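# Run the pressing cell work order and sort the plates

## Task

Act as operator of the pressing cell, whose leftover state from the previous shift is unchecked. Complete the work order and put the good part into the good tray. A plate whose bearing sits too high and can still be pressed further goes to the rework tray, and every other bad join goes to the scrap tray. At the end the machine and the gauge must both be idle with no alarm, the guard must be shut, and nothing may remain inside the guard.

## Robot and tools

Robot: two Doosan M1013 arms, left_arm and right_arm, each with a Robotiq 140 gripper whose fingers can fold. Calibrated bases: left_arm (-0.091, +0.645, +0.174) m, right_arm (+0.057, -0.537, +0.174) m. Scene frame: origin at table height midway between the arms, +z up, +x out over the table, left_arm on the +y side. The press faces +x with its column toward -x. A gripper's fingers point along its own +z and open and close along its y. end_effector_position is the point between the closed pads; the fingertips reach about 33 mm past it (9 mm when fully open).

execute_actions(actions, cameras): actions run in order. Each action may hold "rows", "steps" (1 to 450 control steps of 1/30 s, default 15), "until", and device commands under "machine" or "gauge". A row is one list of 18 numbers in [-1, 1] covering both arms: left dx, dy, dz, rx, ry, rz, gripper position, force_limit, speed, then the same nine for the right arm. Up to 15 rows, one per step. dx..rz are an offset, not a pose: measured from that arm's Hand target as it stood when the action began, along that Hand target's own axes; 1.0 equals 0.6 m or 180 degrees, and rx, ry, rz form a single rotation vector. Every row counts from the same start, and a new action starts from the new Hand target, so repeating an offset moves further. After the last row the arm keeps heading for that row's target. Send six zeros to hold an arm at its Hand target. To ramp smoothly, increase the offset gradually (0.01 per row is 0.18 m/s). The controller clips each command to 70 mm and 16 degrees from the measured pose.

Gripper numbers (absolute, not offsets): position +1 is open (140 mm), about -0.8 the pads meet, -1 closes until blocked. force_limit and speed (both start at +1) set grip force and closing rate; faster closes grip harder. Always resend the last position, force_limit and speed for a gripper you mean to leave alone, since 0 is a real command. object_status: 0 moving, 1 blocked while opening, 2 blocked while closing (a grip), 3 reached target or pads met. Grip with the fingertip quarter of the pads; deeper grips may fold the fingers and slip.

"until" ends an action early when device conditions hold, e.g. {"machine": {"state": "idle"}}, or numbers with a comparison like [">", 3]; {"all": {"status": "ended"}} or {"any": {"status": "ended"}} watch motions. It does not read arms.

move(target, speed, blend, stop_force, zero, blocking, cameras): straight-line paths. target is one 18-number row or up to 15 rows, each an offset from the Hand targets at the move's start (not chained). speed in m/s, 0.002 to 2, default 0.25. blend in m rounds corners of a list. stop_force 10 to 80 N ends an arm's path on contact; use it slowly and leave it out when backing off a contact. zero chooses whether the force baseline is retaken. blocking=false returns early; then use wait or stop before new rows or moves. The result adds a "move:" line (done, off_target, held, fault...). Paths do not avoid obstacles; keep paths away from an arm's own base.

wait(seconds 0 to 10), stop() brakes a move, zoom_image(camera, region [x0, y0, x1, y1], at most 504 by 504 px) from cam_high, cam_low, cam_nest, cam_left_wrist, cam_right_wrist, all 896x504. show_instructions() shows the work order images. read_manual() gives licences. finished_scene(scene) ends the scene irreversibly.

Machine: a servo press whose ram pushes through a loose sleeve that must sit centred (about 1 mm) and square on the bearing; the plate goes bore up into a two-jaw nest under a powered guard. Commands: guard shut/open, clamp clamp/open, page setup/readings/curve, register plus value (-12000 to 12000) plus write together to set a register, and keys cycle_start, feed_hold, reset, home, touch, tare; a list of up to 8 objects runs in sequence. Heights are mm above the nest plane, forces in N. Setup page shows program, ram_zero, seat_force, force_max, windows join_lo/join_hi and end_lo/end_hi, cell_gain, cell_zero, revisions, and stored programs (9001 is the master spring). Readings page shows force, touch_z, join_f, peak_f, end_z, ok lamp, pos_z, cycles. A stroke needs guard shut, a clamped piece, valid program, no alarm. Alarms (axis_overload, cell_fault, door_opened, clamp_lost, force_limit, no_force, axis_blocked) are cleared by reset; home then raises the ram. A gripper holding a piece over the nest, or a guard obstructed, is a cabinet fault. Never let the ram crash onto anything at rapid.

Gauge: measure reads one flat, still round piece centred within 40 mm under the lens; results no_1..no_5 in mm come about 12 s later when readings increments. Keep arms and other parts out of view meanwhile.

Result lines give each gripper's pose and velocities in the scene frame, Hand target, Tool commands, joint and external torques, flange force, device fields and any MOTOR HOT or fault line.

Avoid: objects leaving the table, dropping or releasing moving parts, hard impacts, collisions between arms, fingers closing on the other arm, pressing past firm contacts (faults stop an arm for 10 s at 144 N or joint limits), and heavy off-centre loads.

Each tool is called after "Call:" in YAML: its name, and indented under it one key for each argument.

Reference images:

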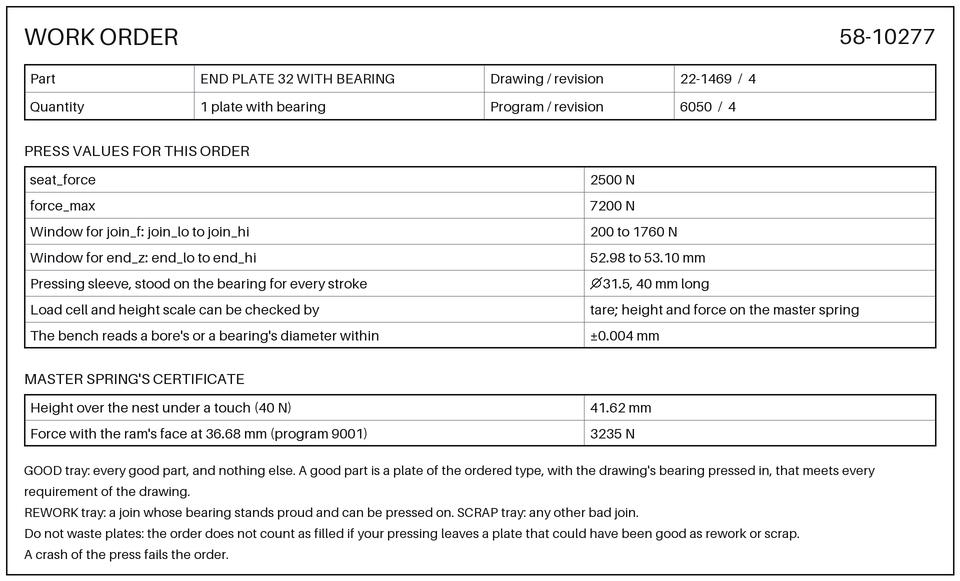

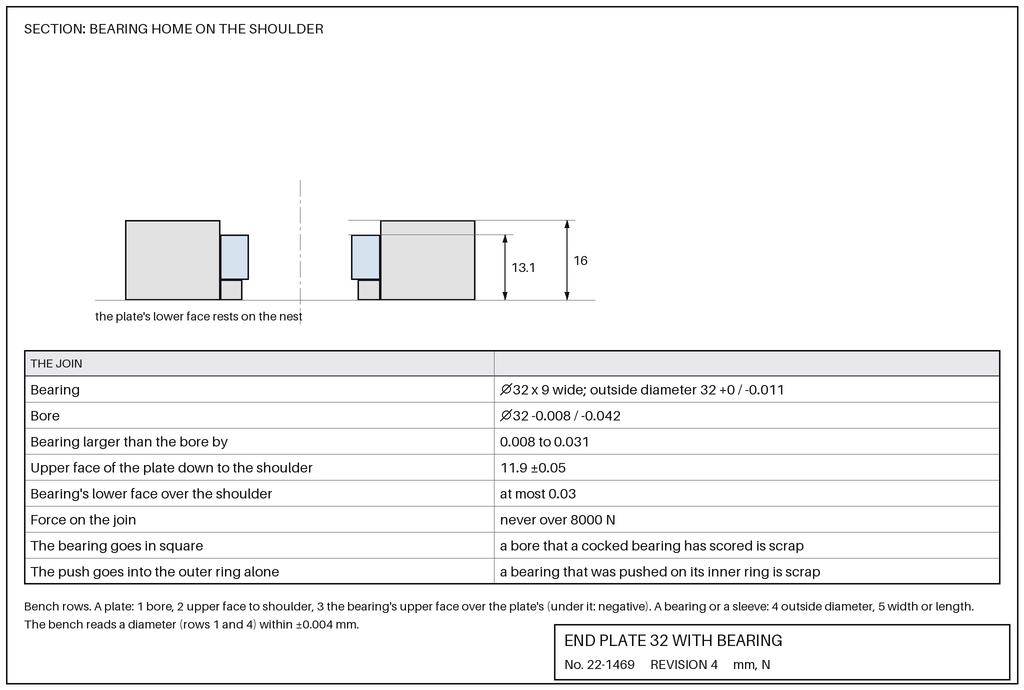

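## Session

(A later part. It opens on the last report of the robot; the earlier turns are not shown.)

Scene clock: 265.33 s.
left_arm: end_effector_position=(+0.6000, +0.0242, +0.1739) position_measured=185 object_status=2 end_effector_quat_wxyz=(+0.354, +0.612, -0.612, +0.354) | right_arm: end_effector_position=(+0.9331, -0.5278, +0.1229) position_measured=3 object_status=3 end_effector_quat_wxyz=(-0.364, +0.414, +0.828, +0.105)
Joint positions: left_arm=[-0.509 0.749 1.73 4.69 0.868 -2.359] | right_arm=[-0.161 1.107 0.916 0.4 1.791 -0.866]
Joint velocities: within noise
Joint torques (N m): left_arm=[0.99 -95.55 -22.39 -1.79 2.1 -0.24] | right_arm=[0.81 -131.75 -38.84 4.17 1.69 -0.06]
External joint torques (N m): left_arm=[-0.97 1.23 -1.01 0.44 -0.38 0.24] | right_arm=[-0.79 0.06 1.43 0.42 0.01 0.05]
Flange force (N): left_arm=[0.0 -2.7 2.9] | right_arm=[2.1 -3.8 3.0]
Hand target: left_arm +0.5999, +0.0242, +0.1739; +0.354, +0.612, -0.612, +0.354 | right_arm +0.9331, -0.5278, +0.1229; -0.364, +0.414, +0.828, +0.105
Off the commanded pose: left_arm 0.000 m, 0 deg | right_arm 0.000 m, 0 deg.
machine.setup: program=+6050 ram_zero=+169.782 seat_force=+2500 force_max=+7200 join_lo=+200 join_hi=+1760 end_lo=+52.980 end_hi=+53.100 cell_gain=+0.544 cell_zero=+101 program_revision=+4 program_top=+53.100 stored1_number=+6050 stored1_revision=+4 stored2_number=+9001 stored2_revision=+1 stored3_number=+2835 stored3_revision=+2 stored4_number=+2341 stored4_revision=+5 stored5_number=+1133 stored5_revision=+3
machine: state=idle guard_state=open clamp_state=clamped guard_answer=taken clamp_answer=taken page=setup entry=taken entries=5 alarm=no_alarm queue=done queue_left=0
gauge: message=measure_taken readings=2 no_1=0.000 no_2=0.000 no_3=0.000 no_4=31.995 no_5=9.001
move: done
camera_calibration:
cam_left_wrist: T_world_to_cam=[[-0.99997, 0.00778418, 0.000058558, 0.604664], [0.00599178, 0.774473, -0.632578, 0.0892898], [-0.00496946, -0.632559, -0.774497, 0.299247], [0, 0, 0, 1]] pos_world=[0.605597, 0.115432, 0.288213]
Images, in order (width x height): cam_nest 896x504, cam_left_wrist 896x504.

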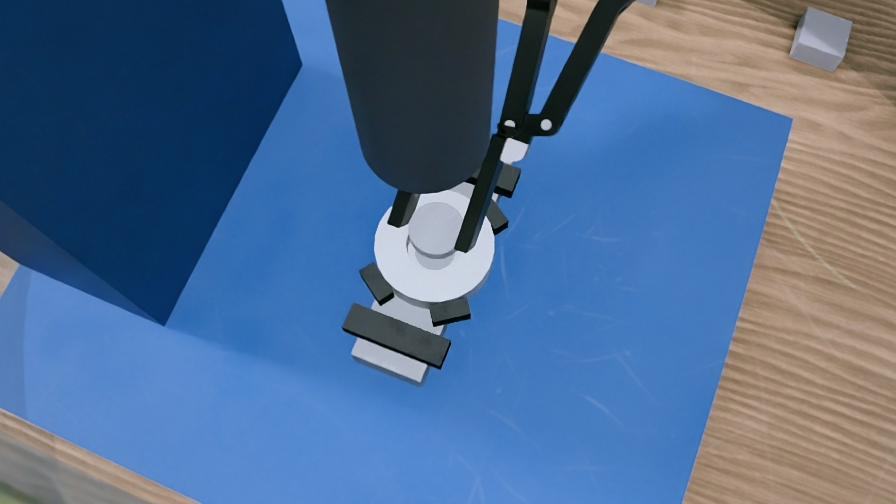

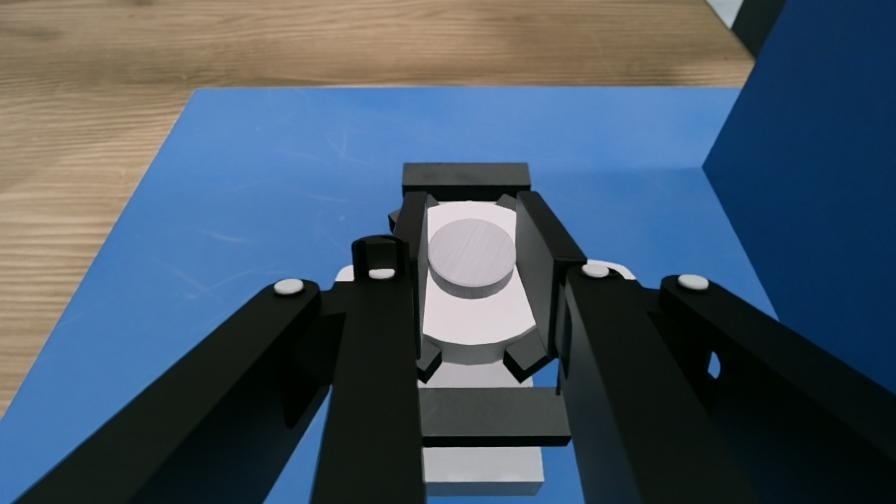

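Call:
move:
  target: [-0.0115,0,0.0067,0,0,0,-1,0,-1,0,0,0,0,0,0,1,1,1]
  speed: 0.004
  stop_force: 10
  cameras: ["cam_nest","cam_left_wrist"]

Call:
zoom_image:
  camera: "cam_nest"
  region: [360, 180, 510, 320]

Scene clock: 268.47 s.
left_arm: end_effector_position=(+0.5999, +0.0241, +0.1676) position_measured=185 object_status=2 end_effector_quat_wxyz=(+0.354, +0.612, -0.612, +0.354) | right_arm: end_effector_position=(+0.9331, -0.5278, +0.1229) position_measured=3 object_status=3 end_effector_quat_wxyz=(-0.364, +0.414, +0.828, +0.105)
Joint positions: left_arm=[-0.509 0.757 1.73 4.683 0.869 -2.348] | right_arm=[-0.161 1.107 0.916 0.4 1.791 -0.866]
Joint velocities: within noise
Joint torques (N m): left_arm=[-0.26 -82.79 -17.18 -0.07 -1.45 -0.1] | right_arm=[0.93 -131.42 -38.91 4.18 1.69 -0.07]
External joint torques (N m): left_arm=[0.46 -11.91 -6.03 -1.3 3.18 0.1] | right_arm=[-1.15 0.44 1.76 0.38 0 0.06]
Flange force (N): left_arm=[11.2 -0.8 -8.2] | right_arm=[2.0 -4.4 3.5]
Hand target: left_arm +0.5999, +0.0241, +0.1676; +0.354, +0.612, -0.612, +0.354 (not the last commanded pose) | right_arm +0.9331, -0.5278, +0.1229; -0.364, +0.414, +0.828, +0.105
Off the commanded pose: left_arm 0.002 m, 0 deg | right_arm 0.000 m, 0 deg.
machine.setup: program=+6050 ram_zero=+169.782 seat_force=+2500 force_max=+7200 join_lo=+200 join_hi=+1760 end_lo=+52.980 end_hi=+53.100 cell_gain=+0.544 cell_zero=+101 program_revision=+4 program_top=+53.100 stored1_number=+6050 stored1_revision=+4 stored2_number=+9001 stored2_revision=+1 stored3_number=+2835 stored3_revision=+2 stored4_number=+2341 stored4_revision=+5 stored5_number=+1133 stored5_revision=+3
machine: state=idle guard_state=open clamp_state=clamped guard_answer=taken clamp_answer=taken page=setup entry=taken entries=5 alarm=no_alarm queue=done queue_left=0
gauge: message=measure_taken readings=2 no_1=0.000 no_2=0.000 no_3=0.000 no_4=31.995 no_5=9.001
move: contact (left_arm)
camera_calibration:
cam_left_wrist: T_world_to_cam=[[-0.999969, 0.00791145, 0.000208439, 0.604608], [0.00599262, 0.774116, -0.633015, 0.0855442], [-0.00516942, -0.632994, -0.774139, 0.294376], [0, 0, 0, 1]] pos_world=[0.605598, 0.115333, 0.281912]
Images, in order (width x height): cam_nest 896x504, cam_left_wrist 896x504.

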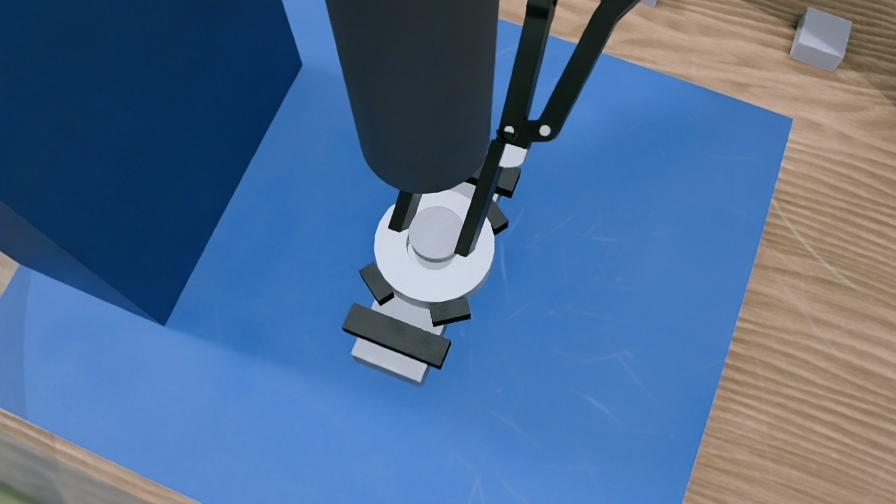

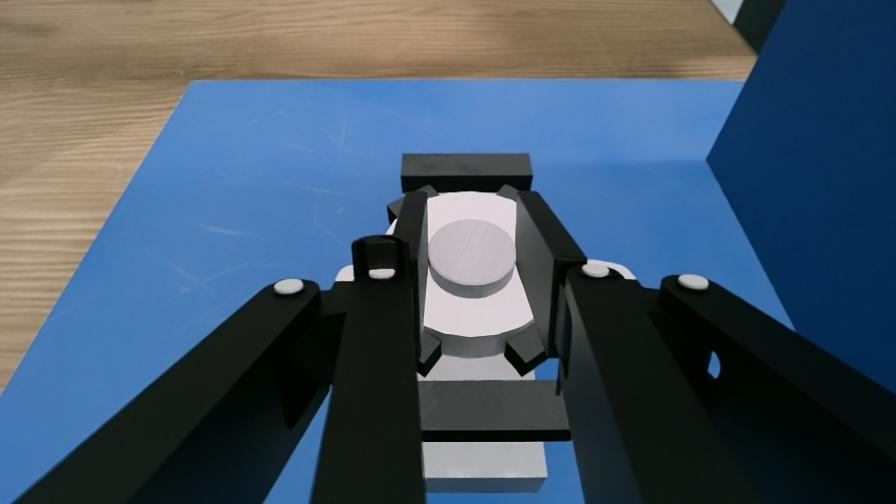

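Scaled by 3.360 from the camera's 896x504 image, which has a finer 1280x720 frame.

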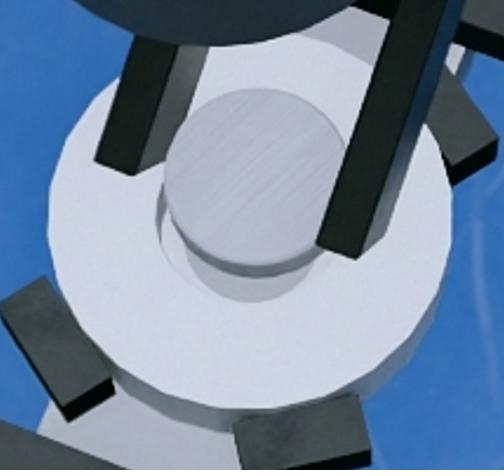

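Call:
move:
  target:
    - [0.0058,0,-0.0033,0,0,0,-1,0,-1,0,0,0,0,0,0,1,1,1]
    - [0.0093,0,0.0027,0,0,0,-1,0,-1,0,0,0,0,0,0,1,1,1]
  speed: 0.01
  cameras: ["cam_nest","cam_left_wrist"]

Call:
zoom_image:
  camera: "cam_nest"
  region: [360, 180, 510, 320]

Call:
move:
  target: [-0.0101,0,0.0058,0,0,0,-1,0,-1,0,0,0,0,0,0,1,1,1]
  speed: 0.004
  stop_force: 10
  cameras: ["cam_nest","cam_left_wrist"]

Call:
zoom_image:
  camera: "cam_nest"
  region: [360, 180, 510, 320]

Scene clock: 271.97 s.
left_arm: end_effector_position=(+0.5999, +0.0199, +0.1716) position_measured=185 object_status=2 end_effector_quat_wxyz=(+0.354, +0.612, -0.612, +0.354) | right_arm: end_effector_position=(+0.9331, -0.5278, +0.1229) position_measured=3 object_status=3 end_effector_quat_wxyz=(-0.364, +0.414, +0.828, +0.105)
Joint positions: left_arm=[-0.513 0.754 1.726 4.685 0.865 -2.358] | right_arm=[-0.161 1.107 0.916 0.4 1.791 -0.866]
Joint velocities: within noise
Joint torques (N m): left_arm=[0.55 -96.34 -21.78 -1.86 1.87 -0.14] | right_arm=[0.7 -131.56 -38.93 4.18 1.7 -0.03]
External joint torques (N m): left_arm=[-0.04 1.78 -1.62 0.5 -0.17 0.14] | right_arm=[-0.52 -0.31 1.48 0.42 0.01 0.03]
Flange force (N): left_arm=[-0.6 -5.3 2.9] | right_arm=[2.9 -4.3 3.4]
Hand target: left_arm +0.5999, +0.0199, +0.1716; +0.354, +0.612, -0.612, +0.354 | right_arm +0.9331, -0.5278, +0.1229; -0.364, +0.414, +0.828, +0.105
Off the commanded pose: left_arm 0.000 m, 0 deg | right_arm 0.000 m, 0 deg.
machine.setup: program=+6050 ram_zero=+169.782 seat_force=+2500 force_max=+7200 join_lo=+200 join_hi=+1760 end_lo=+52.980 end_hi=+53.100 cell_gain=+0.544 cell_zero=+101 program_revision=+4 program_top=+53.100 stored1_number=+6050 stored1_revision=+4 stored2_number=+9001 stored2_revision=+1 stored3_number=+2835 stored3_revision=+2 stored4_number=+2341 stored4_revision=+5 stored5_number=+1133 stored5_revision=+3
machine: state=idle guard_state=open clamp_state=clamped guard_answer=taken clamp_answer=taken page=setup entry=taken entries=5 alarm=no_alarm queue=done queue_left=0
gauge: message=measure_taken readings=2 no_1=0.000 no_2=0.000 no_3=0.000 no_4=31.995 no_5=9.001
move: done
camera_calibration:
cam_left_wrist: T_world_to_cam=[[-0.999969, 0.00791135, 0.000209613, 0.604639], [0.00599254, 0.774205, -0.632906, 0.0912096], [-0.00516943, -0.632885, -0.774229, 0.29489], [0, 0, 0, 1]] pos_world=[0.605598, 0.111233, 0.285913]
Images, in order (width x height): cam_nest 896x504, cam_left_wrist 896x504.

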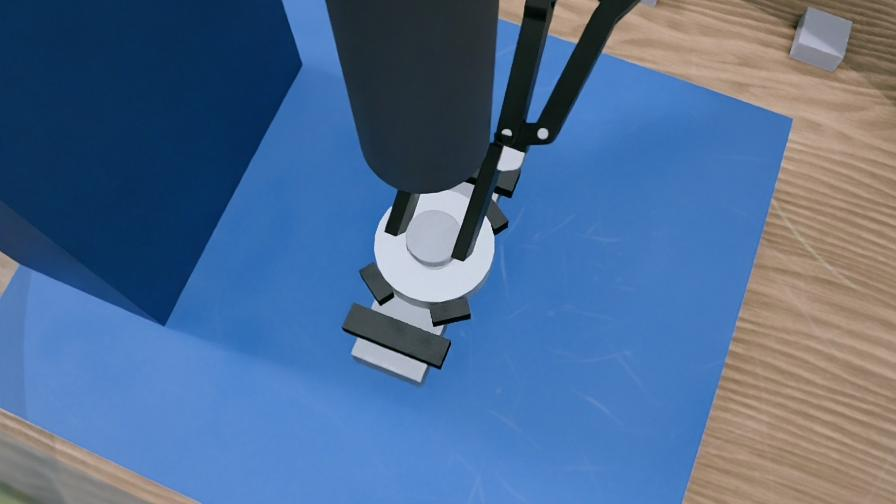

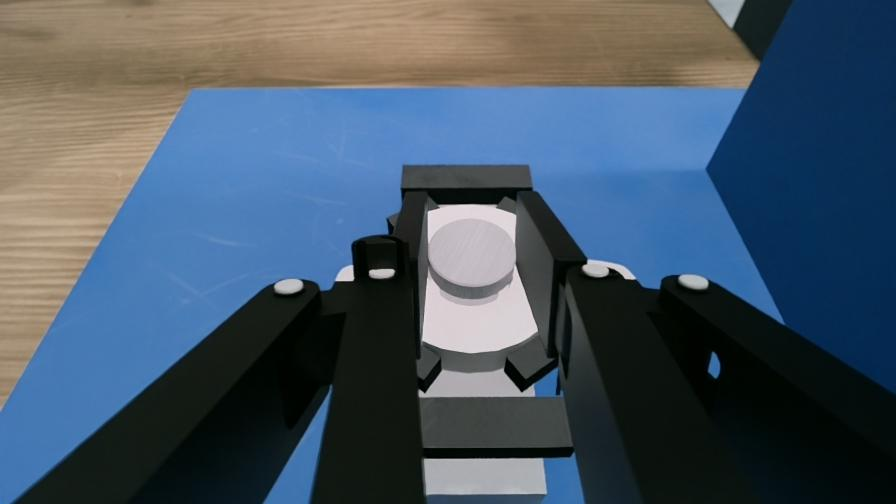

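Scaled by 3.360 from the camera's 896x504 image, which has a finer 1280x720 frame.

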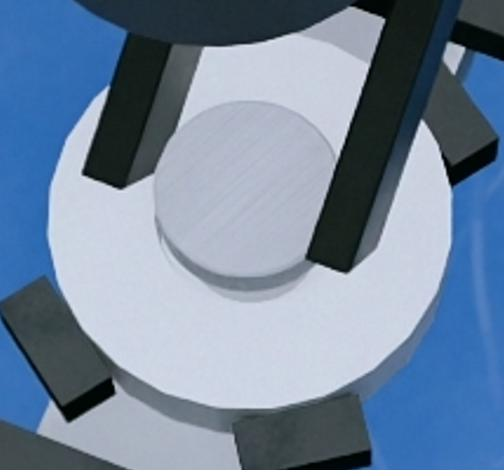

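Scene clock: 273.87 s.
left_arm: end_effector_position=(+0.5999, +0.0199, +0.1664) position_measured=185 object_status=2 end_effector_quat_wxyz=(+0.354, +0.612, -0.612, +0.354) | right_arm: end_effector_position=(+0.9331, -0.5278, +0.1229) position_measured=3 object_status=3 end_effector_quat_wxyz=(-0.364, +0.414, +0.828, +0.105)
Joint positions: left_arm=[-0.513 0.761 1.726 4.679 0.866 -2.349] | right_arm=[-0.161 1.107 0.916 0.4 1.791 -0.866]
Joint velocities: within noise
Joint torques (N m): left_arm=[1.91 -86.37 -15.63 0.56 -0.42 -0.04] | right_arm=[0.67 -131.31 -38.84 4.18 1.71 -0.04]
External joint torques (N m): left_arm=[-1.88 -8.46 -7.56 -1.93 2.15 0.04] | right_arm=[-0.47 -0.82 1.3 0.43 0 0.03]
Flange force (N): left_arm=[10.2 -4.4 0.1] | right_arm=[3.4 -4.5 3.2]
Hand target: left_arm +0.5999, +0.0199, +0.1664; +0.354, +0.612, -0.612, +0.354 (not the last commanded pose) | right_arm +0.9331, -0.5278, +0.1229; -0.364, +0.414, +0.828, +0.105
Off the commanded pose: left_arm 0.002 m, 0 deg | right_arm 0.000 m, 0 deg.
machine.setup: program=+6050 ram_zero=+169.782 seat_force=+2500 force_max=+7200 join_lo=+200 join_hi=+1760 end_lo=+52.980 end_hi=+53.100 cell_gain=+0.544 cell_zero=+101 program_revision=+4 program_top=+53.100 stored1_number=+6050 stored1_revision=+4 stored2_number=+9001 stored2_revision=+1 stored3_number=+2835 stored3_revision=+2 stored4_number=+2341 stored4_revision=+5 stored5_number=+1133 stored5_revision=+3
machine: state=idle guard_state=open clamp_state=clamped guard_answer=taken clamp_answer=taken page=setup entry=taken entries=5 alarm=no_alarm queue=done queue_left=0
gauge: message=measure_taken readings=2 no_1=0.000 no_2=0.000 no_3=0.000 no_4=31.995 no_5=9.001
move: contact (left_arm)
camera_calibration:
cam_left_wrist: T_world_to_cam=[[-0.999969, 0.00791145, 0.000208439, 0.604641], [0.00599262, 0.774116, -0.633015, 0.0880359], [-0.00516942, -0.632994, -0.774139, 0.290788], [0, 0, 0, 1]] pos_world=[0.605598, 0.111133, 0.280712]
Images, in order (width x height): cam_nest 896x504, cam_left_wrist 896x504.

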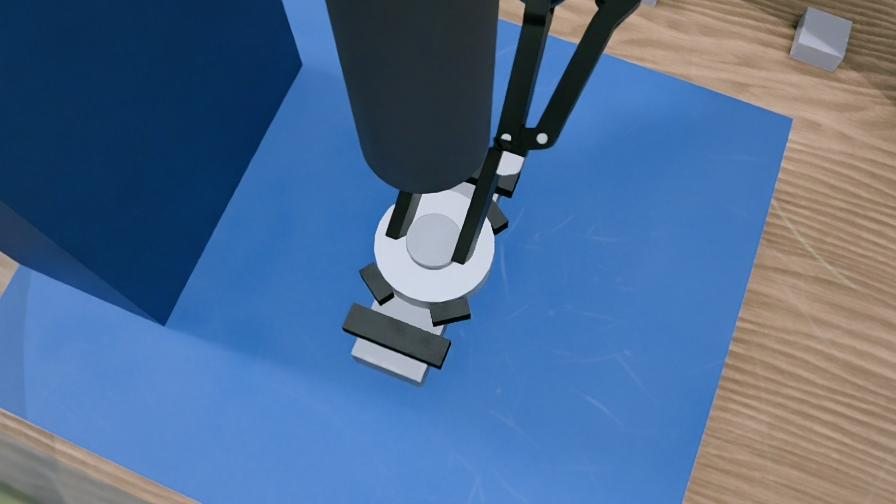

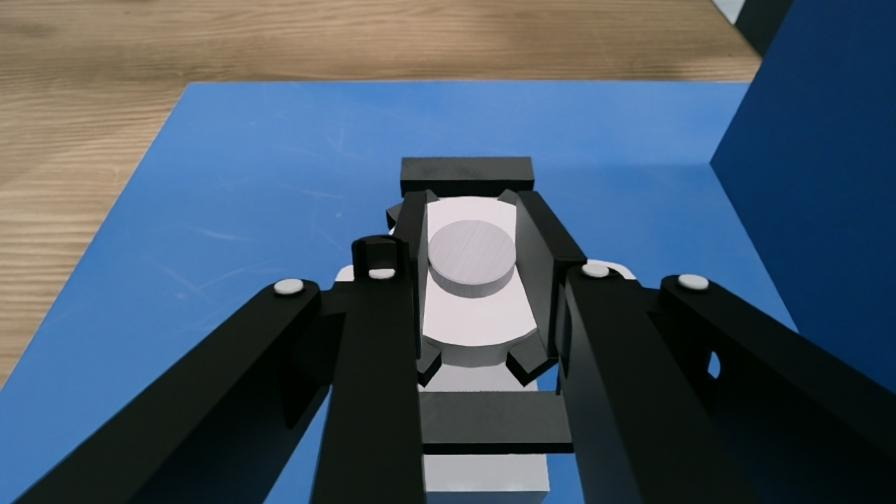

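Scaled by 3.360 from the camera's 896x504 image, which has a finer 1280x720 frame.

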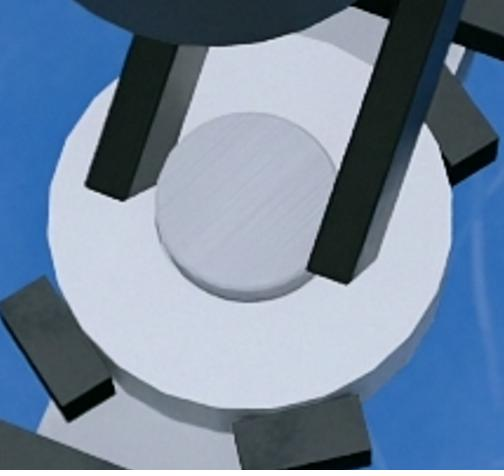

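Call:
execute_actions:
  actions:
    - {"rows":[[0.0015,0,-0.0008,0,0,0,-1,0,-1,0,0,0,0,0,0,1,1,1]],"steps":10}
    - {"rows":[[0,0,0,0,0,0,-0.3,0,-1,0,0,0,0,0,0,1,1,1]],"steps":40}
  cameras: ["cam_nest","cam_left_wrist"]

Call:
zoom_image:
  camera: "cam_nest"
  region: [360, 180, 510, 320]

Scene clock: 276.30 s.
left_arm: end_effector_position=(+0.5999, +0.0198, +0.1674) position_measured=167 object_status=3 end_effector_quat_wxyz=(+0.354, +0.612, -0.612, +0.354) | right_arm: end_effector_position=(+0.9331, -0.5278, +0.1229) position_measured=3 object_status=3 end_effector_quat_wxyz=(-0.364, +0.414, +0.828, +0.105)
Joint positions: left_arm=[-0.513 0.759 1.726 4.681 0.866 -2.35] | right_arm=[-0.161 1.107 0.916 0.4 1.791 -0.866]
Joint velocities: within noise
Joint torques (N m): left_arm=[0.89 -96.26 -21.98 -1.75 1.72 -0.14] | right_arm=[1.02 -131.75 -38.97 4.21 1.67 -0.05]
External joint torques (N m): left_arm=[-1.14 1.7 -1.22 0.37 0 0.14] | right_arm=[-0.96 -0.53 1.4 0.4 0.04 0.05]
External joint torques at the end of the 1st action: left_arm=[-0.05 1.13 -2.45 -0.06 -0.07 0.14] | right_arm=[-0.7 -0.83 1.27 0.44 0.03 0.06]
Flange force (N): left_arm=[-0.3 -3.6 3.6] | right_arm=[2.9 -4.7 3.0]
Flange force at the end of the 1st action (N): left_arm=[0.0 -5.6 3.4] | right_arm=[3.2 -4.5 3.0]
Hand target: left_arm +0.5999, +0.0198, +0.1674; +0.354, +0.612, -0.612, +0.354 | right_arm +0.9331, -0.5278, +0.1229; -0.364, +0.414, +0.828, +0.105
Off the commanded pose: left_arm 0.000 m, 0 deg | right_arm 0.000 m, 0 deg.
machine.setup: program=+6050 ram_zero=+169.782 seat_force=+2500 force_max=+7200 join_lo=+200 join_hi=+1760 end_lo=+52.980 end_hi=+53.100 cell_gain=+0.544 cell_zero=+101 program_revision=+4 program_top=+53.100 stored1_number=+6050 stored1_revision=+4 stored2_number=+9001 stored2_revision=+1 stored3_number=+2835 stored3_revision=+2 stored4_number=+2341 stored4_revision=+5 stored5_number=+1133 stored5_revision=+3
machine: state=idle guard_state=open clamp_state=clamped guard_answer=taken clamp_answer=taken page=setup entry=taken entries=5 alarm=no_alarm queue=done queue_left=0
gauge: message=measure_taken readings=2 no_1=0.000 no_2=0.000 no_3=0.000 no_4=31.995 no_5=9.001
camera_calibration:
cam_left_wrist: T_world_to_cam=[[-0.999969, 0.00792488, 0.0000676643, 0.604679], [0.00609214, 0.774116, -0.633014, 0.0886081], [-0.00506894, -0.632994, -0.77414, 0.291501], [0, 0, 0, 1]] pos_world=[0.605598, 0.111133, 0.281712]
Images, in order (width x height): cam_nest 896x504, cam_left_wrist 896x504.

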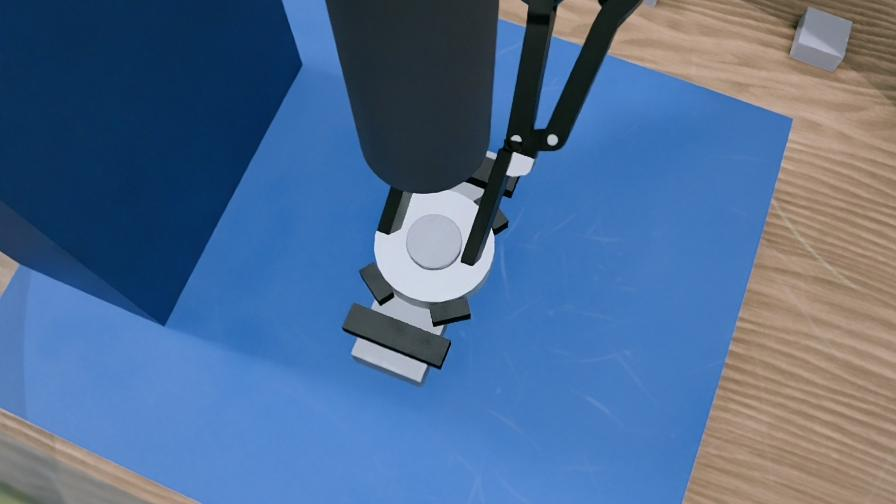

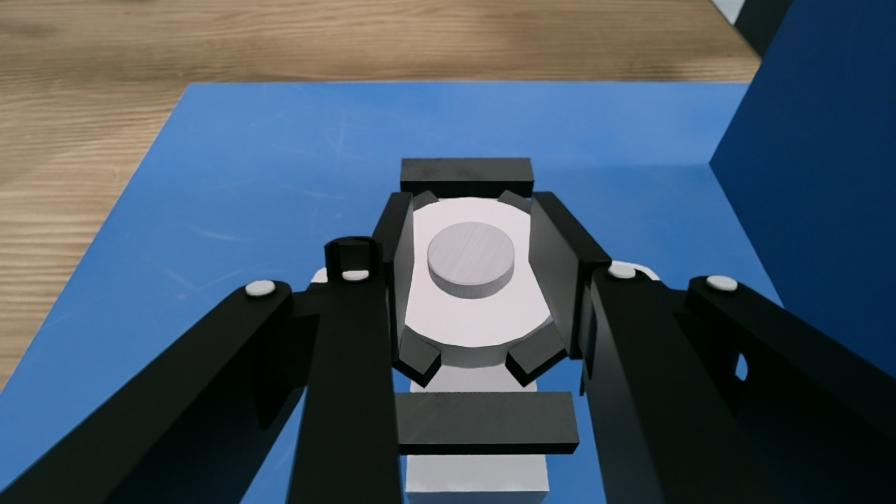

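Scaled by 3.360 from the camera's 896x504 image, which has a finer 1280x720 frame.

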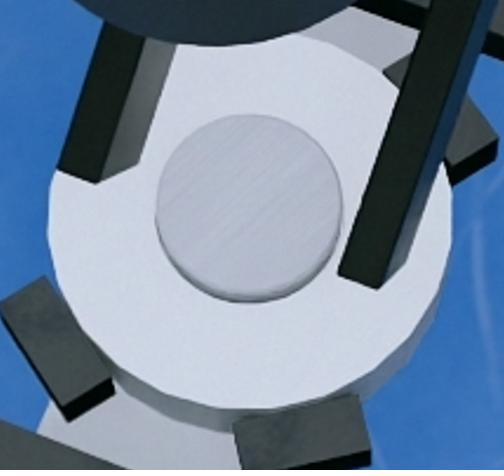

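Call:
move:
  target:
    - [0,0,-0.48,0,0,0,-0.2,0,-1,0,0,0,0,0,0,1,1,1]
    - [-0.2710,-0.2002,-0.8447,0,0,0,-0.2,0,-1,0,0,0,0,0,0,1,1,1]
    - [-0.3531,-0.4402,-0.6870,0.433,0,-0.25,-0.2,0,-1,0,0,0,0,0,0,1,1,1]
  speed: [0.15,0.3,0.25]
  blend: [0.02,0.04,0]
  cameras: ["cam_nest","cam_left_wrist"]

Call:
zoom_image:
  camera: "cam_nest"
  region: [360, 180, 510, 320]

Call:
zoom_image:
  camera: "cam_left_wrist"
  region: [360, 160, 560, 360]

Scene clock: 285.00 s.
left_arm: end_effector_position=(+0.8641, +0.4828, +0.1896) position_measured=154 object_status=3 end_effector_quat_wxyz=(+0.001, +0.866, +0.000, +0.500) | right_arm: end_effector_position=(+0.9331, -0.5278, +0.1229) position_measured=3 object_status=3 end_effector_quat_wxyz=(-0.364, +0.414, +0.828, +0.105)
Joint positions: left_arm=[-0.303 0.649 1.903 2.605 0.501 -1.239] | right_arm=[-0.161 1.107 0.916 0.4 1.791 -0.866]
Joint velocities: within noise
Joint torques (N m): left_arm=[0.64 -91.68 -26.29 -2.3 2.3 0.13] | right_arm=[0.68 -131.75 -38.77 4.2 1.7 -0.07]
External joint torques (N m): left_arm=[-0.34 1.49 -0.97 0.63 -0.02 -0.13] | right_arm=[-0.76 -0.82 1.08 0.42 0 0.06]
Flange force (N): left_arm=[-1.2 -0.6 4.1] | right_arm=[2.9 -4.1 2.6]
Hand target: left_arm +0.8641, +0.4828, +0.1896; +0.001, +0.866, +0.000, +0.500 | right_arm +0.9331, -0.5278, +0.1229; -0.364, +0.414, +0.828, +0.105
Off the commanded pose: left_arm 0.000 m, 0 deg | right_arm 0.000 m, 0 deg.
machine.setup: program=+6050 ram_zero=+169.782 seat_force=+2500 force_max=+7200 join_lo=+200 join_hi=+1760 end_lo=+52.980 end_hi=+53.100 cell_gain=+0.544 cell_zero=+101 program_revision=+4 program_top=+53.100 stored1_number=+6050 stored1_revision=+4 stored2_number=+9001 stored2_revision=+1 stored3_number=+2835 stored3_revision=+2 stored4_number=+2341 stored4_revision=+5 stored5_number=+1133 stored5_revision=+3
machine: state=idle guard_state=open clamp_state=clamped guard_answer=taken clamp_answer=taken page=setup entry=taken entries=5 alarm=no_alarm queue=done queue_left=0
gauge: message=measure_taken readings=2 no_1=0.000 no_2=0.000 no_3=0.000 no_4=31.995 no_5=9.001
move: done
camera_calibration:
cam_left_wrist: T_world_to_cam=[[-0.00803026, -0.999966, 0.00193177, 0.494205], [-0.774699, 0.00499973, -0.63231, 0.788469], [0.632279, -0.00657416, -0.774713, -0.250006], [0, 0, 0, 1]] pos_world=[0.772868, 0.488602, 0.303919]
Images, in order (width x height): cam_nest 896x504, cam_left_wrist 896x504.

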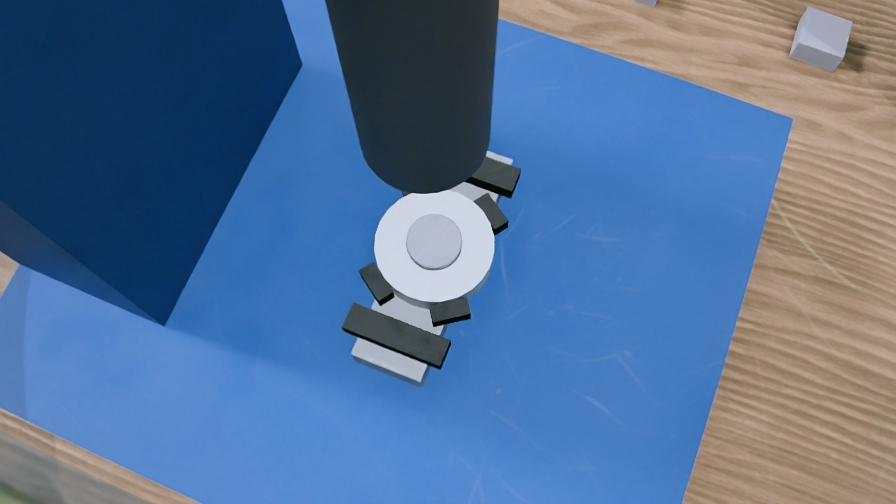

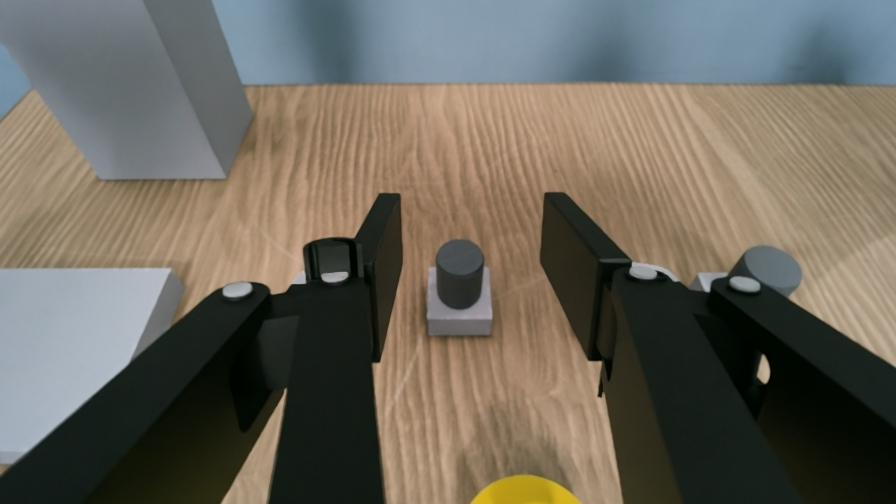

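Scaled by 3.360 from the camera's 896x504 image, which has a finer 1280x720 frame.

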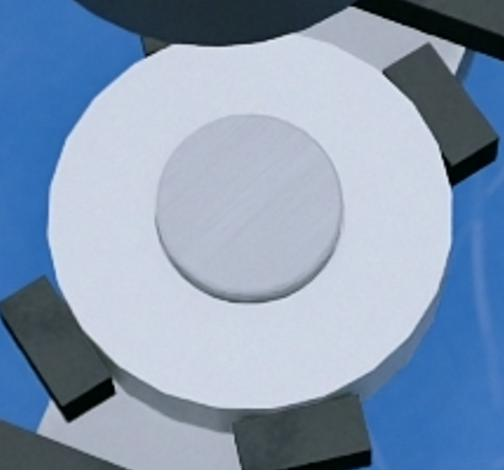

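Scaled by 2.520 from the camera's 896x504 image, which has a finer 1280x720 frame.

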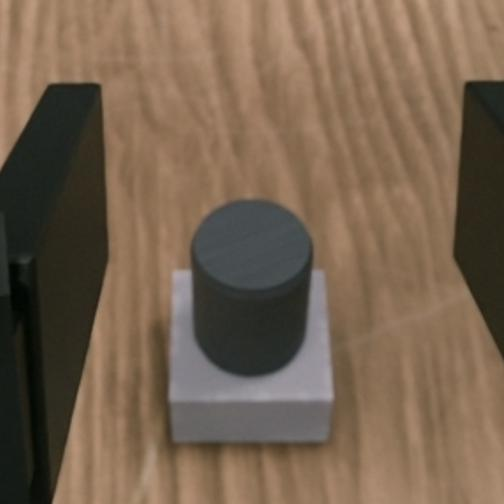

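Call:
move:
  target: [-0.1213,-0.001,0.2286,0,0,0,-0.2,0,-1,0,0,0,0,0,0,1,1,1]
  speed: 0.1
  cameras: ["cam_left_wrist"]

Call:
execute_actions:
  actions:
    - {"rows":[[0,0,0,0,0,0,-1,0,-1,0,0,0,0,0,0,1,1,1]],"steps":50}
  cameras: ["cam_left_wrist"]

Scene clock: 287.97 s.
left_arm: end_effector_position=(+0.9465, +0.4832, +0.0581) position_measured=154 object_status=3 end_effector_quat_wxyz=(+0.001, +0.866, +0.000, +0.500) | right_arm: end_effector_position=(+0.9331, -0.5278, +0.1229) position_measured=3 object_status=3 end_effector_quat_wxyz=(-0.364, +0.414, +0.828, +0.105)
Joint positions: left_arm=[-0.272 0.906 1.715 2.712 0.555 -1.331] | right_arm=[-0.161 1.107 0.916 0.4 1.791 -0.866]
Joint velocities: within noise
Joint torques (N m): left_arm=[0.98 -108.25 -23.41 -2.03 2.38 -0.13] | right_arm=[0.61 -131.27 -39.01 4.16 1.7 -0.02]
External joint torques (N m): left_arm=[-1.25 1.82 -1.26 0.41 -0.03 0.13] | right_arm=[-0.33 -1.05 1.44 0.44 0.01 0.01]
Flange force (N): left_arm=[-0.8 1.7 4.8] | right_arm=[4.0 -5.0 3.7]
Hand target: left_arm +0.9465, +0.4832, +0.0580; +0.001, +0.866, +0.000, +0.500 | right_arm +0.9331, -0.5278, +0.1229; -0.364, +0.414, +0.828, +0.105
Off the commanded pose: left_arm 0.000 m, 0 deg | right_arm 0.000 m, 0 deg.
machine.setup: program=+6050 ram_zero=+169.782 seat_force=+2500 force_max=+7200 join_lo=+200 join_hi=+1760 end_lo=+52.980 end_hi=+53.100 cell_gain=+0.544 cell_zero=+101 program_revision=+4 program_top=+53.100 stored1_number=+6050 stored1_revision=+4 stored2_number=+9001 stored2_revision=+1 stored3_number=+2835 stored3_revision=+2 stored4_number=+2341 stored4_revision=+5 stored5_number=+1133 stored5_revision=+3
machine: state=idle guard_state=open clamp_state=clamped guard_answer=taken clamp_answer=taken page=setup entry=taken entries=5 alarm=no_alarm queue=done queue_left=0
gauge: message=measure_taken readings=2 no_1=0.000 no_2=0.000 no_3=0.000 no_4=31.995 no_5=9.001
move: done
camera_calibration:
cam_left_wrist: T_world_to_cam=[[-0.00788967, -0.999967, 0.00191719, 0.495403], [-0.774611, 0.00489912, -0.632419, 0.769145], [0.632389, -0.00647466, -0.774624, -0.404136], [0, 0, 0, 1]] pos_world=[0.855268, 0.489002, 0.172419]
Images, in order (width x height): cam_left_wrist 896x504.

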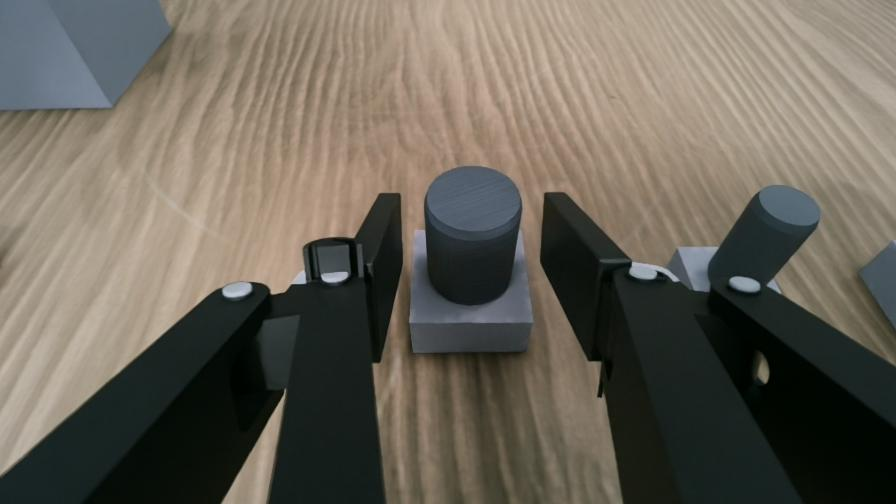

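Scene clock: 289.83 s.
left_arm: end_effector_position=(+0.9465, +0.4832, +0.0580) position_measured=185 object_status=2 end_effector_quat_wxyz=(+0.001, +0.866, +0.000, +0.500) | right_arm: end_effector_position=(+0.9331, -0.5278, +0.1229) position_measured=3 object_status=3 end_effector_quat_wxyz=(-0.364, +0.414, +0.828, +0.105)
Joint positions: left_arm=[-0.272 0.906 1.715 2.712 0.555 -1.331] | right_arm=[-0.161 1.107 0.916 0.4 1.791 -0.866]
Joint velocities: within noise
Joint torques (N m): left_arm=[1.24 -104.09 -22.4 -2.19 1.39 -0.21] | right_arm=[0.82 -131.46 -38.71 4.2 1.69 -0.06]
External joint torques (N m): left_arm=[-1.49 -2.14 -2.26 0.57 0.95 0.21] | right_arm=[-0.53 -1.36 0.94 0.43 0.02 0.06]
Flange force (N): left_arm=[1.7 1.6 0.7] | right_arm=[3.5 -4.3 2.5]
Hand target: left_arm +0.9465, +0.4832, +0.0580; +0.001, +0.866, +0.000, +0.500 | right_arm +0.9331, -0.5278, +0.1229; -0.364, +0.414, +0.828, +0.105
Off the commanded pose: left_arm 0.000 m, 0 deg | right_arm 0.000 m, 0 deg.
machine.setup: program=+6050 ram_zero=+169.782 seat_force=+2500 force_max=+7200 join_lo=+200 join_hi=+1760 end_lo=+52.980 end_hi=+53.100 cell_gain=+0.544 cell_zero=+101 program_revision=+4 program_top=+53.100 stored1_number=+6050 stored1_revision=+4 stored2_number=+9001 stored2_revision=+1 stored3_number=+2835 stored3_revision=+2 stored4_number=+2341 stored4_revision=+5 stored5_number=+1133 stored5_revision=+3
machine: state=idle guard_state=open clamp_state=clamped guard_answer=taken clamp_answer=taken page=setup entry=taken entries=5 alarm=no_alarm queue=done queue_left=0
gauge: message=measure_taken readings=2 no_1=0.000 no_2=0.000 no_3=0.000 no_4=31.995 no_5=9.001
camera_calibration:
cam_left_wrist: T_world_to_cam=[[-0.00788949, -0.999967, 0.00191821, 0.495404], [-0.7747, 0.00489924, -0.63231, 0.769217], [0.63228, -0.00647465, -0.774713, -0.404168], [0, 0, 0, 1]] pos_world=[0.855369, 0.489002, 0.172319]
Images, in order (width x height): cam_left_wrist 896x504.

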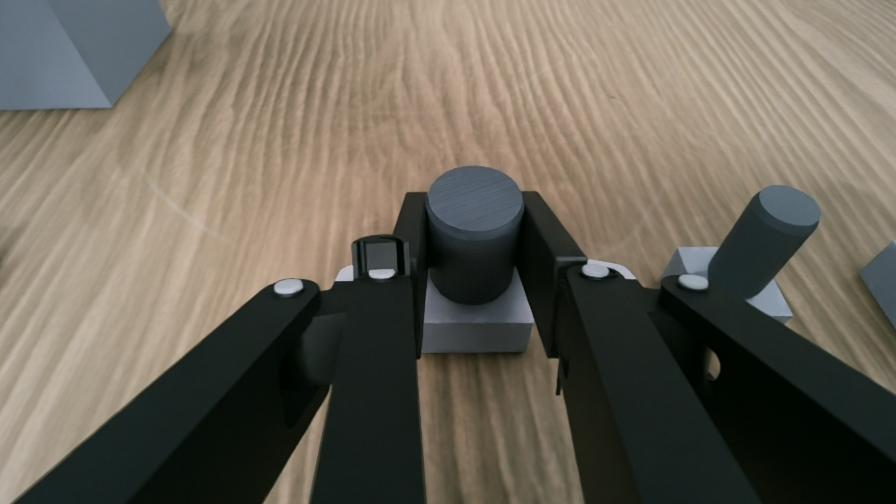

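Call:
move:
  target:
    - [0.1155,0,-0.0667,0,0,0,-1,0,-1,0,0,0,0,0,0,1,1,1]
    - [0.1172,-0.128,-0.5036,-0.433,0,0.25,-1,0,-1,0,0,0,0,0,0,1,1,1]
    - [-0.0333,0.272,-0.6476,-0.433,0,0.25,-1,0,-1,0,0,0,0,0,0,1,1,1]
  speed: [0.1,0.25,0.25]
  blend: [0.02,0.04,0]
  cameras: ["cam_left_wrist"]

Scene clock: 296.43 s.
left_arm: end_effector_position=(+0.6000, +0.3203, +0.2350) position_measured=185 object_status=2 end_effector_quat_wxyz=(+0.354, +0.612, -0.612, +0.354) | right_arm: end_effector_position=(+0.9331, -0.5278, +0.1229) position_measured=3 object_status=3 end_effector_quat_wxyz=(-0.364, +0.414, +0.828, +0.105)
Joint positions: left_arm=[-0.117 0.592 1.885 4.982 1.107 -2.326] | right_arm=[-0.161 1.107 0.916 0.4 1.791 -0.866]
Joint velocities: within noise
Joint torques (N m): left_arm=[1.06 -83.79 -22.56 -1.64 2.29 -0.1] | right_arm=[0.74 -131.58 -38.89 4.16 1.68 -0.06]
External joint torques (N m): left_arm=[-0.87 3.09 -0.14 0.87 -0.52 0.1] | right_arm=[-0.62 -0.33 1.39 0.44 0.02 0.06]
Flange force (N): left_arm=[-2.8 -3.6 2.8] | right_arm=[2.7 -4.1 3.1]
Hand target: left_arm +0.5999, +0.3202, +0.2350; +0.354, +0.612, -0.612, +0.354 | right_arm +0.9331, -0.5278, +0.1229; -0.364, +0.414, +0.828, +0.105
Off the commanded pose: left_arm 0.000 m, 0 deg | right_arm 0.000 m, 0 deg.
machine.setup: program=+6050 ram_zero=+169.782 seat_force=+2500 force_max=+7200 join_lo=+200 join_hi=+1760 end_lo=+52.980 end_hi=+53.100 cell_gain=+0.544 cell_zero=+101 program_revision=+4 program_top=+53.100 stored1_number=+6050 stored1_revision=+4 stored2_number=+9001 stored2_revision=+1 stored3_number=+2835 stored3_revision=+2 stored4_number=+2341 stored4_revision=+5 stored5_number=+1133 stored5_revision=+3
machine: state=idle guard_state=open clamp_state=clamped guard_answer=taken clamp_answer=taken page=setup entry=taken entries=5 alarm=no_alarm queue=done queue_left=0
gauge: message=measure_taken readings=2 no_1=0.000 no_2=0.000 no_3=0.000 no_4=31.995 no_5=9.001
move: done
camera_calibration:
cam_left_wrist: T_world_to_cam=[[-0.999969, 0.00784778, 0.00013133, 0.602304], [0.00599215, 0.774117, -0.633015, -0.101084], [-0.00506942, -0.632994, -0.77414, 0.533985], [0, 0, 0, 1]] pos_world=[0.605598, 0.411533, 0.349312]
Images, in order (width x height): cam_left_wrist 896x504.

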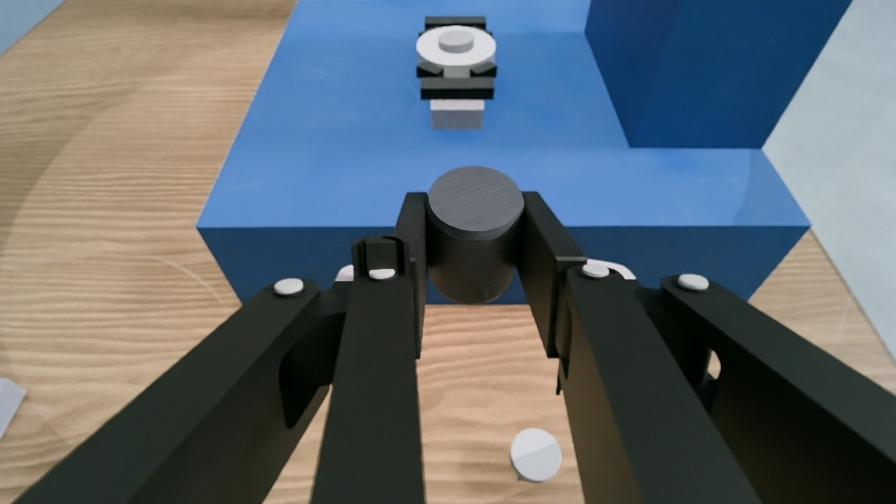

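Call:
move:
  target:
    - [0.2149,0,0.4489,0,0,0,-1,0,-1,0,0,0,0,0,0,1,1,1]
    - [0.1947,0,0.4605,0,0,0,-1,0,-1,0,0,0,0,0,0,1,1,1]
  speed: [0.15,0.03]
  cameras: ["cam_nest","cam_left_wrist"]

Call:
zoom_image:
  camera: "cam_nest"
  region: [360, 180, 510, 320]

Scene clock: 299.73 s.
left_arm: end_effector_position=(+0.5999, +0.0225, +0.1985) position_measured=185 object_status=2 end_effector_quat_wxyz=(+0.354, +0.612, -0.612, +0.354) | right_arm: end_effector_position=(+0.9331, -0.5278, +0.1229) position_measured=3 object_status=3 end_effector_quat_wxyz=(-0.364, +0.414, +0.828, +0.105)
Joint positions: left_arm=[-0.51 0.719 1.727 4.717 0.867 -2.403] | right_arm=[-0.161 1.107 0.916 0.4 1.791 -0.866]
Joint velocities: within noise
Joint torques (N m): left_arm=[1.05 -96.35 -24.64 -2.2 2.19 -0.13] | right_arm=[0.59 -131.9 -38.99 4.2 1.7 -0.04]
External joint torques (N m): left_arm=[-1.3 3.32 -0.02 0.84 -0.54 0.13] | right_arm=[-0.28 -0.13 1.51 0.4 0.01 0.03]
Flange force (N): left_arm=[-1.5 -3.1 4.3] | right_arm=[2.8 -4.0 3.4]
Hand target: left_arm +0.5999, +0.0225, +0.1984; +0.354, +0.612, -0.612, +0.354 | right_arm +0.9331, -0.5278, +0.1229; -0.364, +0.414, +0.828, +0.105
Off the commanded pose: left_arm 0.000 m, 0 deg | right_arm 0.000 m, 0 deg.
machine.setup: program=+6050 ram_zero=+169.782 seat_force=+2500 force_max=+7200 join_lo=+200 join_hi=+1760 end_lo=+52.980 end_hi=+53.100 cell_gain=+0.544 cell_zero=+101 program_revision=+4 program_top=+53.100 stored1_number=+6050 stored1_revision=+4 stored2_number=+9001 stored2_revision=+1 stored3_number=+2835 stored3_revision=+2 stored4_number=+2341 stored4_revision=+5 stored5_number=+1133 stored5_revision=+3
machine: state=idle guard_state=open clamp_state=clamped guard_answer=taken clamp_answer=taken page=setup entry=taken entries=5 alarm=no_alarm queue=done queue_left=0
gauge: message=measure_taken readings=2 no_1=0.000 no_2=0.000 no_3=0.000 no_4=31.995 no_5=9.001
move: done
camera_calibration:
cam_left_wrist: T_world_to_cam=[[-0.999969, 0.00784778, 0.00013133, 0.604645], [0.00599215, 0.774117, -0.633015, 0.106343], [-0.00506942, -0.632994, -0.77414, 0.317223], [0, 0, 0, 1]] pos_world=[0.605598, 0.113733, 0.312812]
Images, in order (width x height): cam_nest 896x504, cam_left_wrist 896x504.

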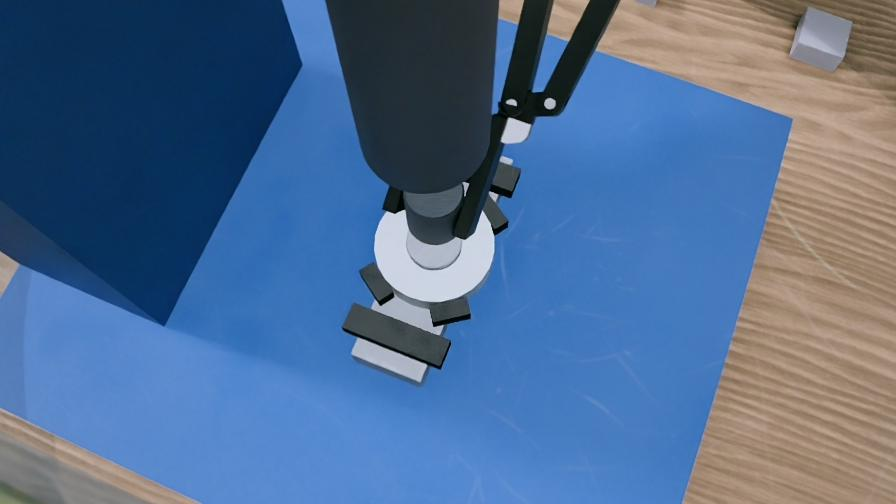

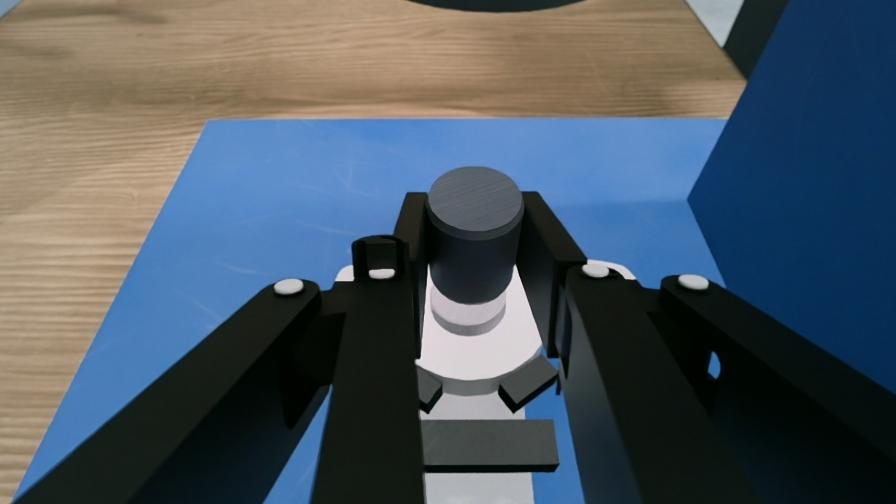

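Scaled by 3.360 from the camera's 896x504 image, which has a finer 1280x720 frame.

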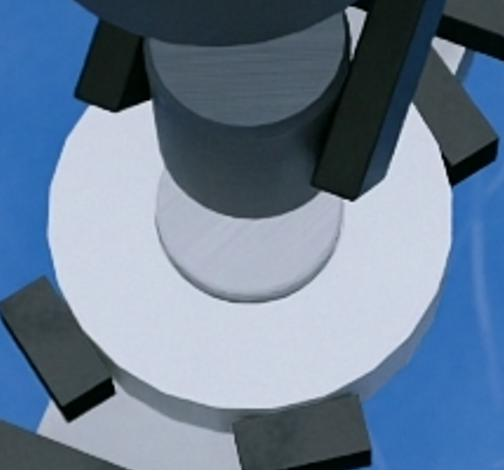

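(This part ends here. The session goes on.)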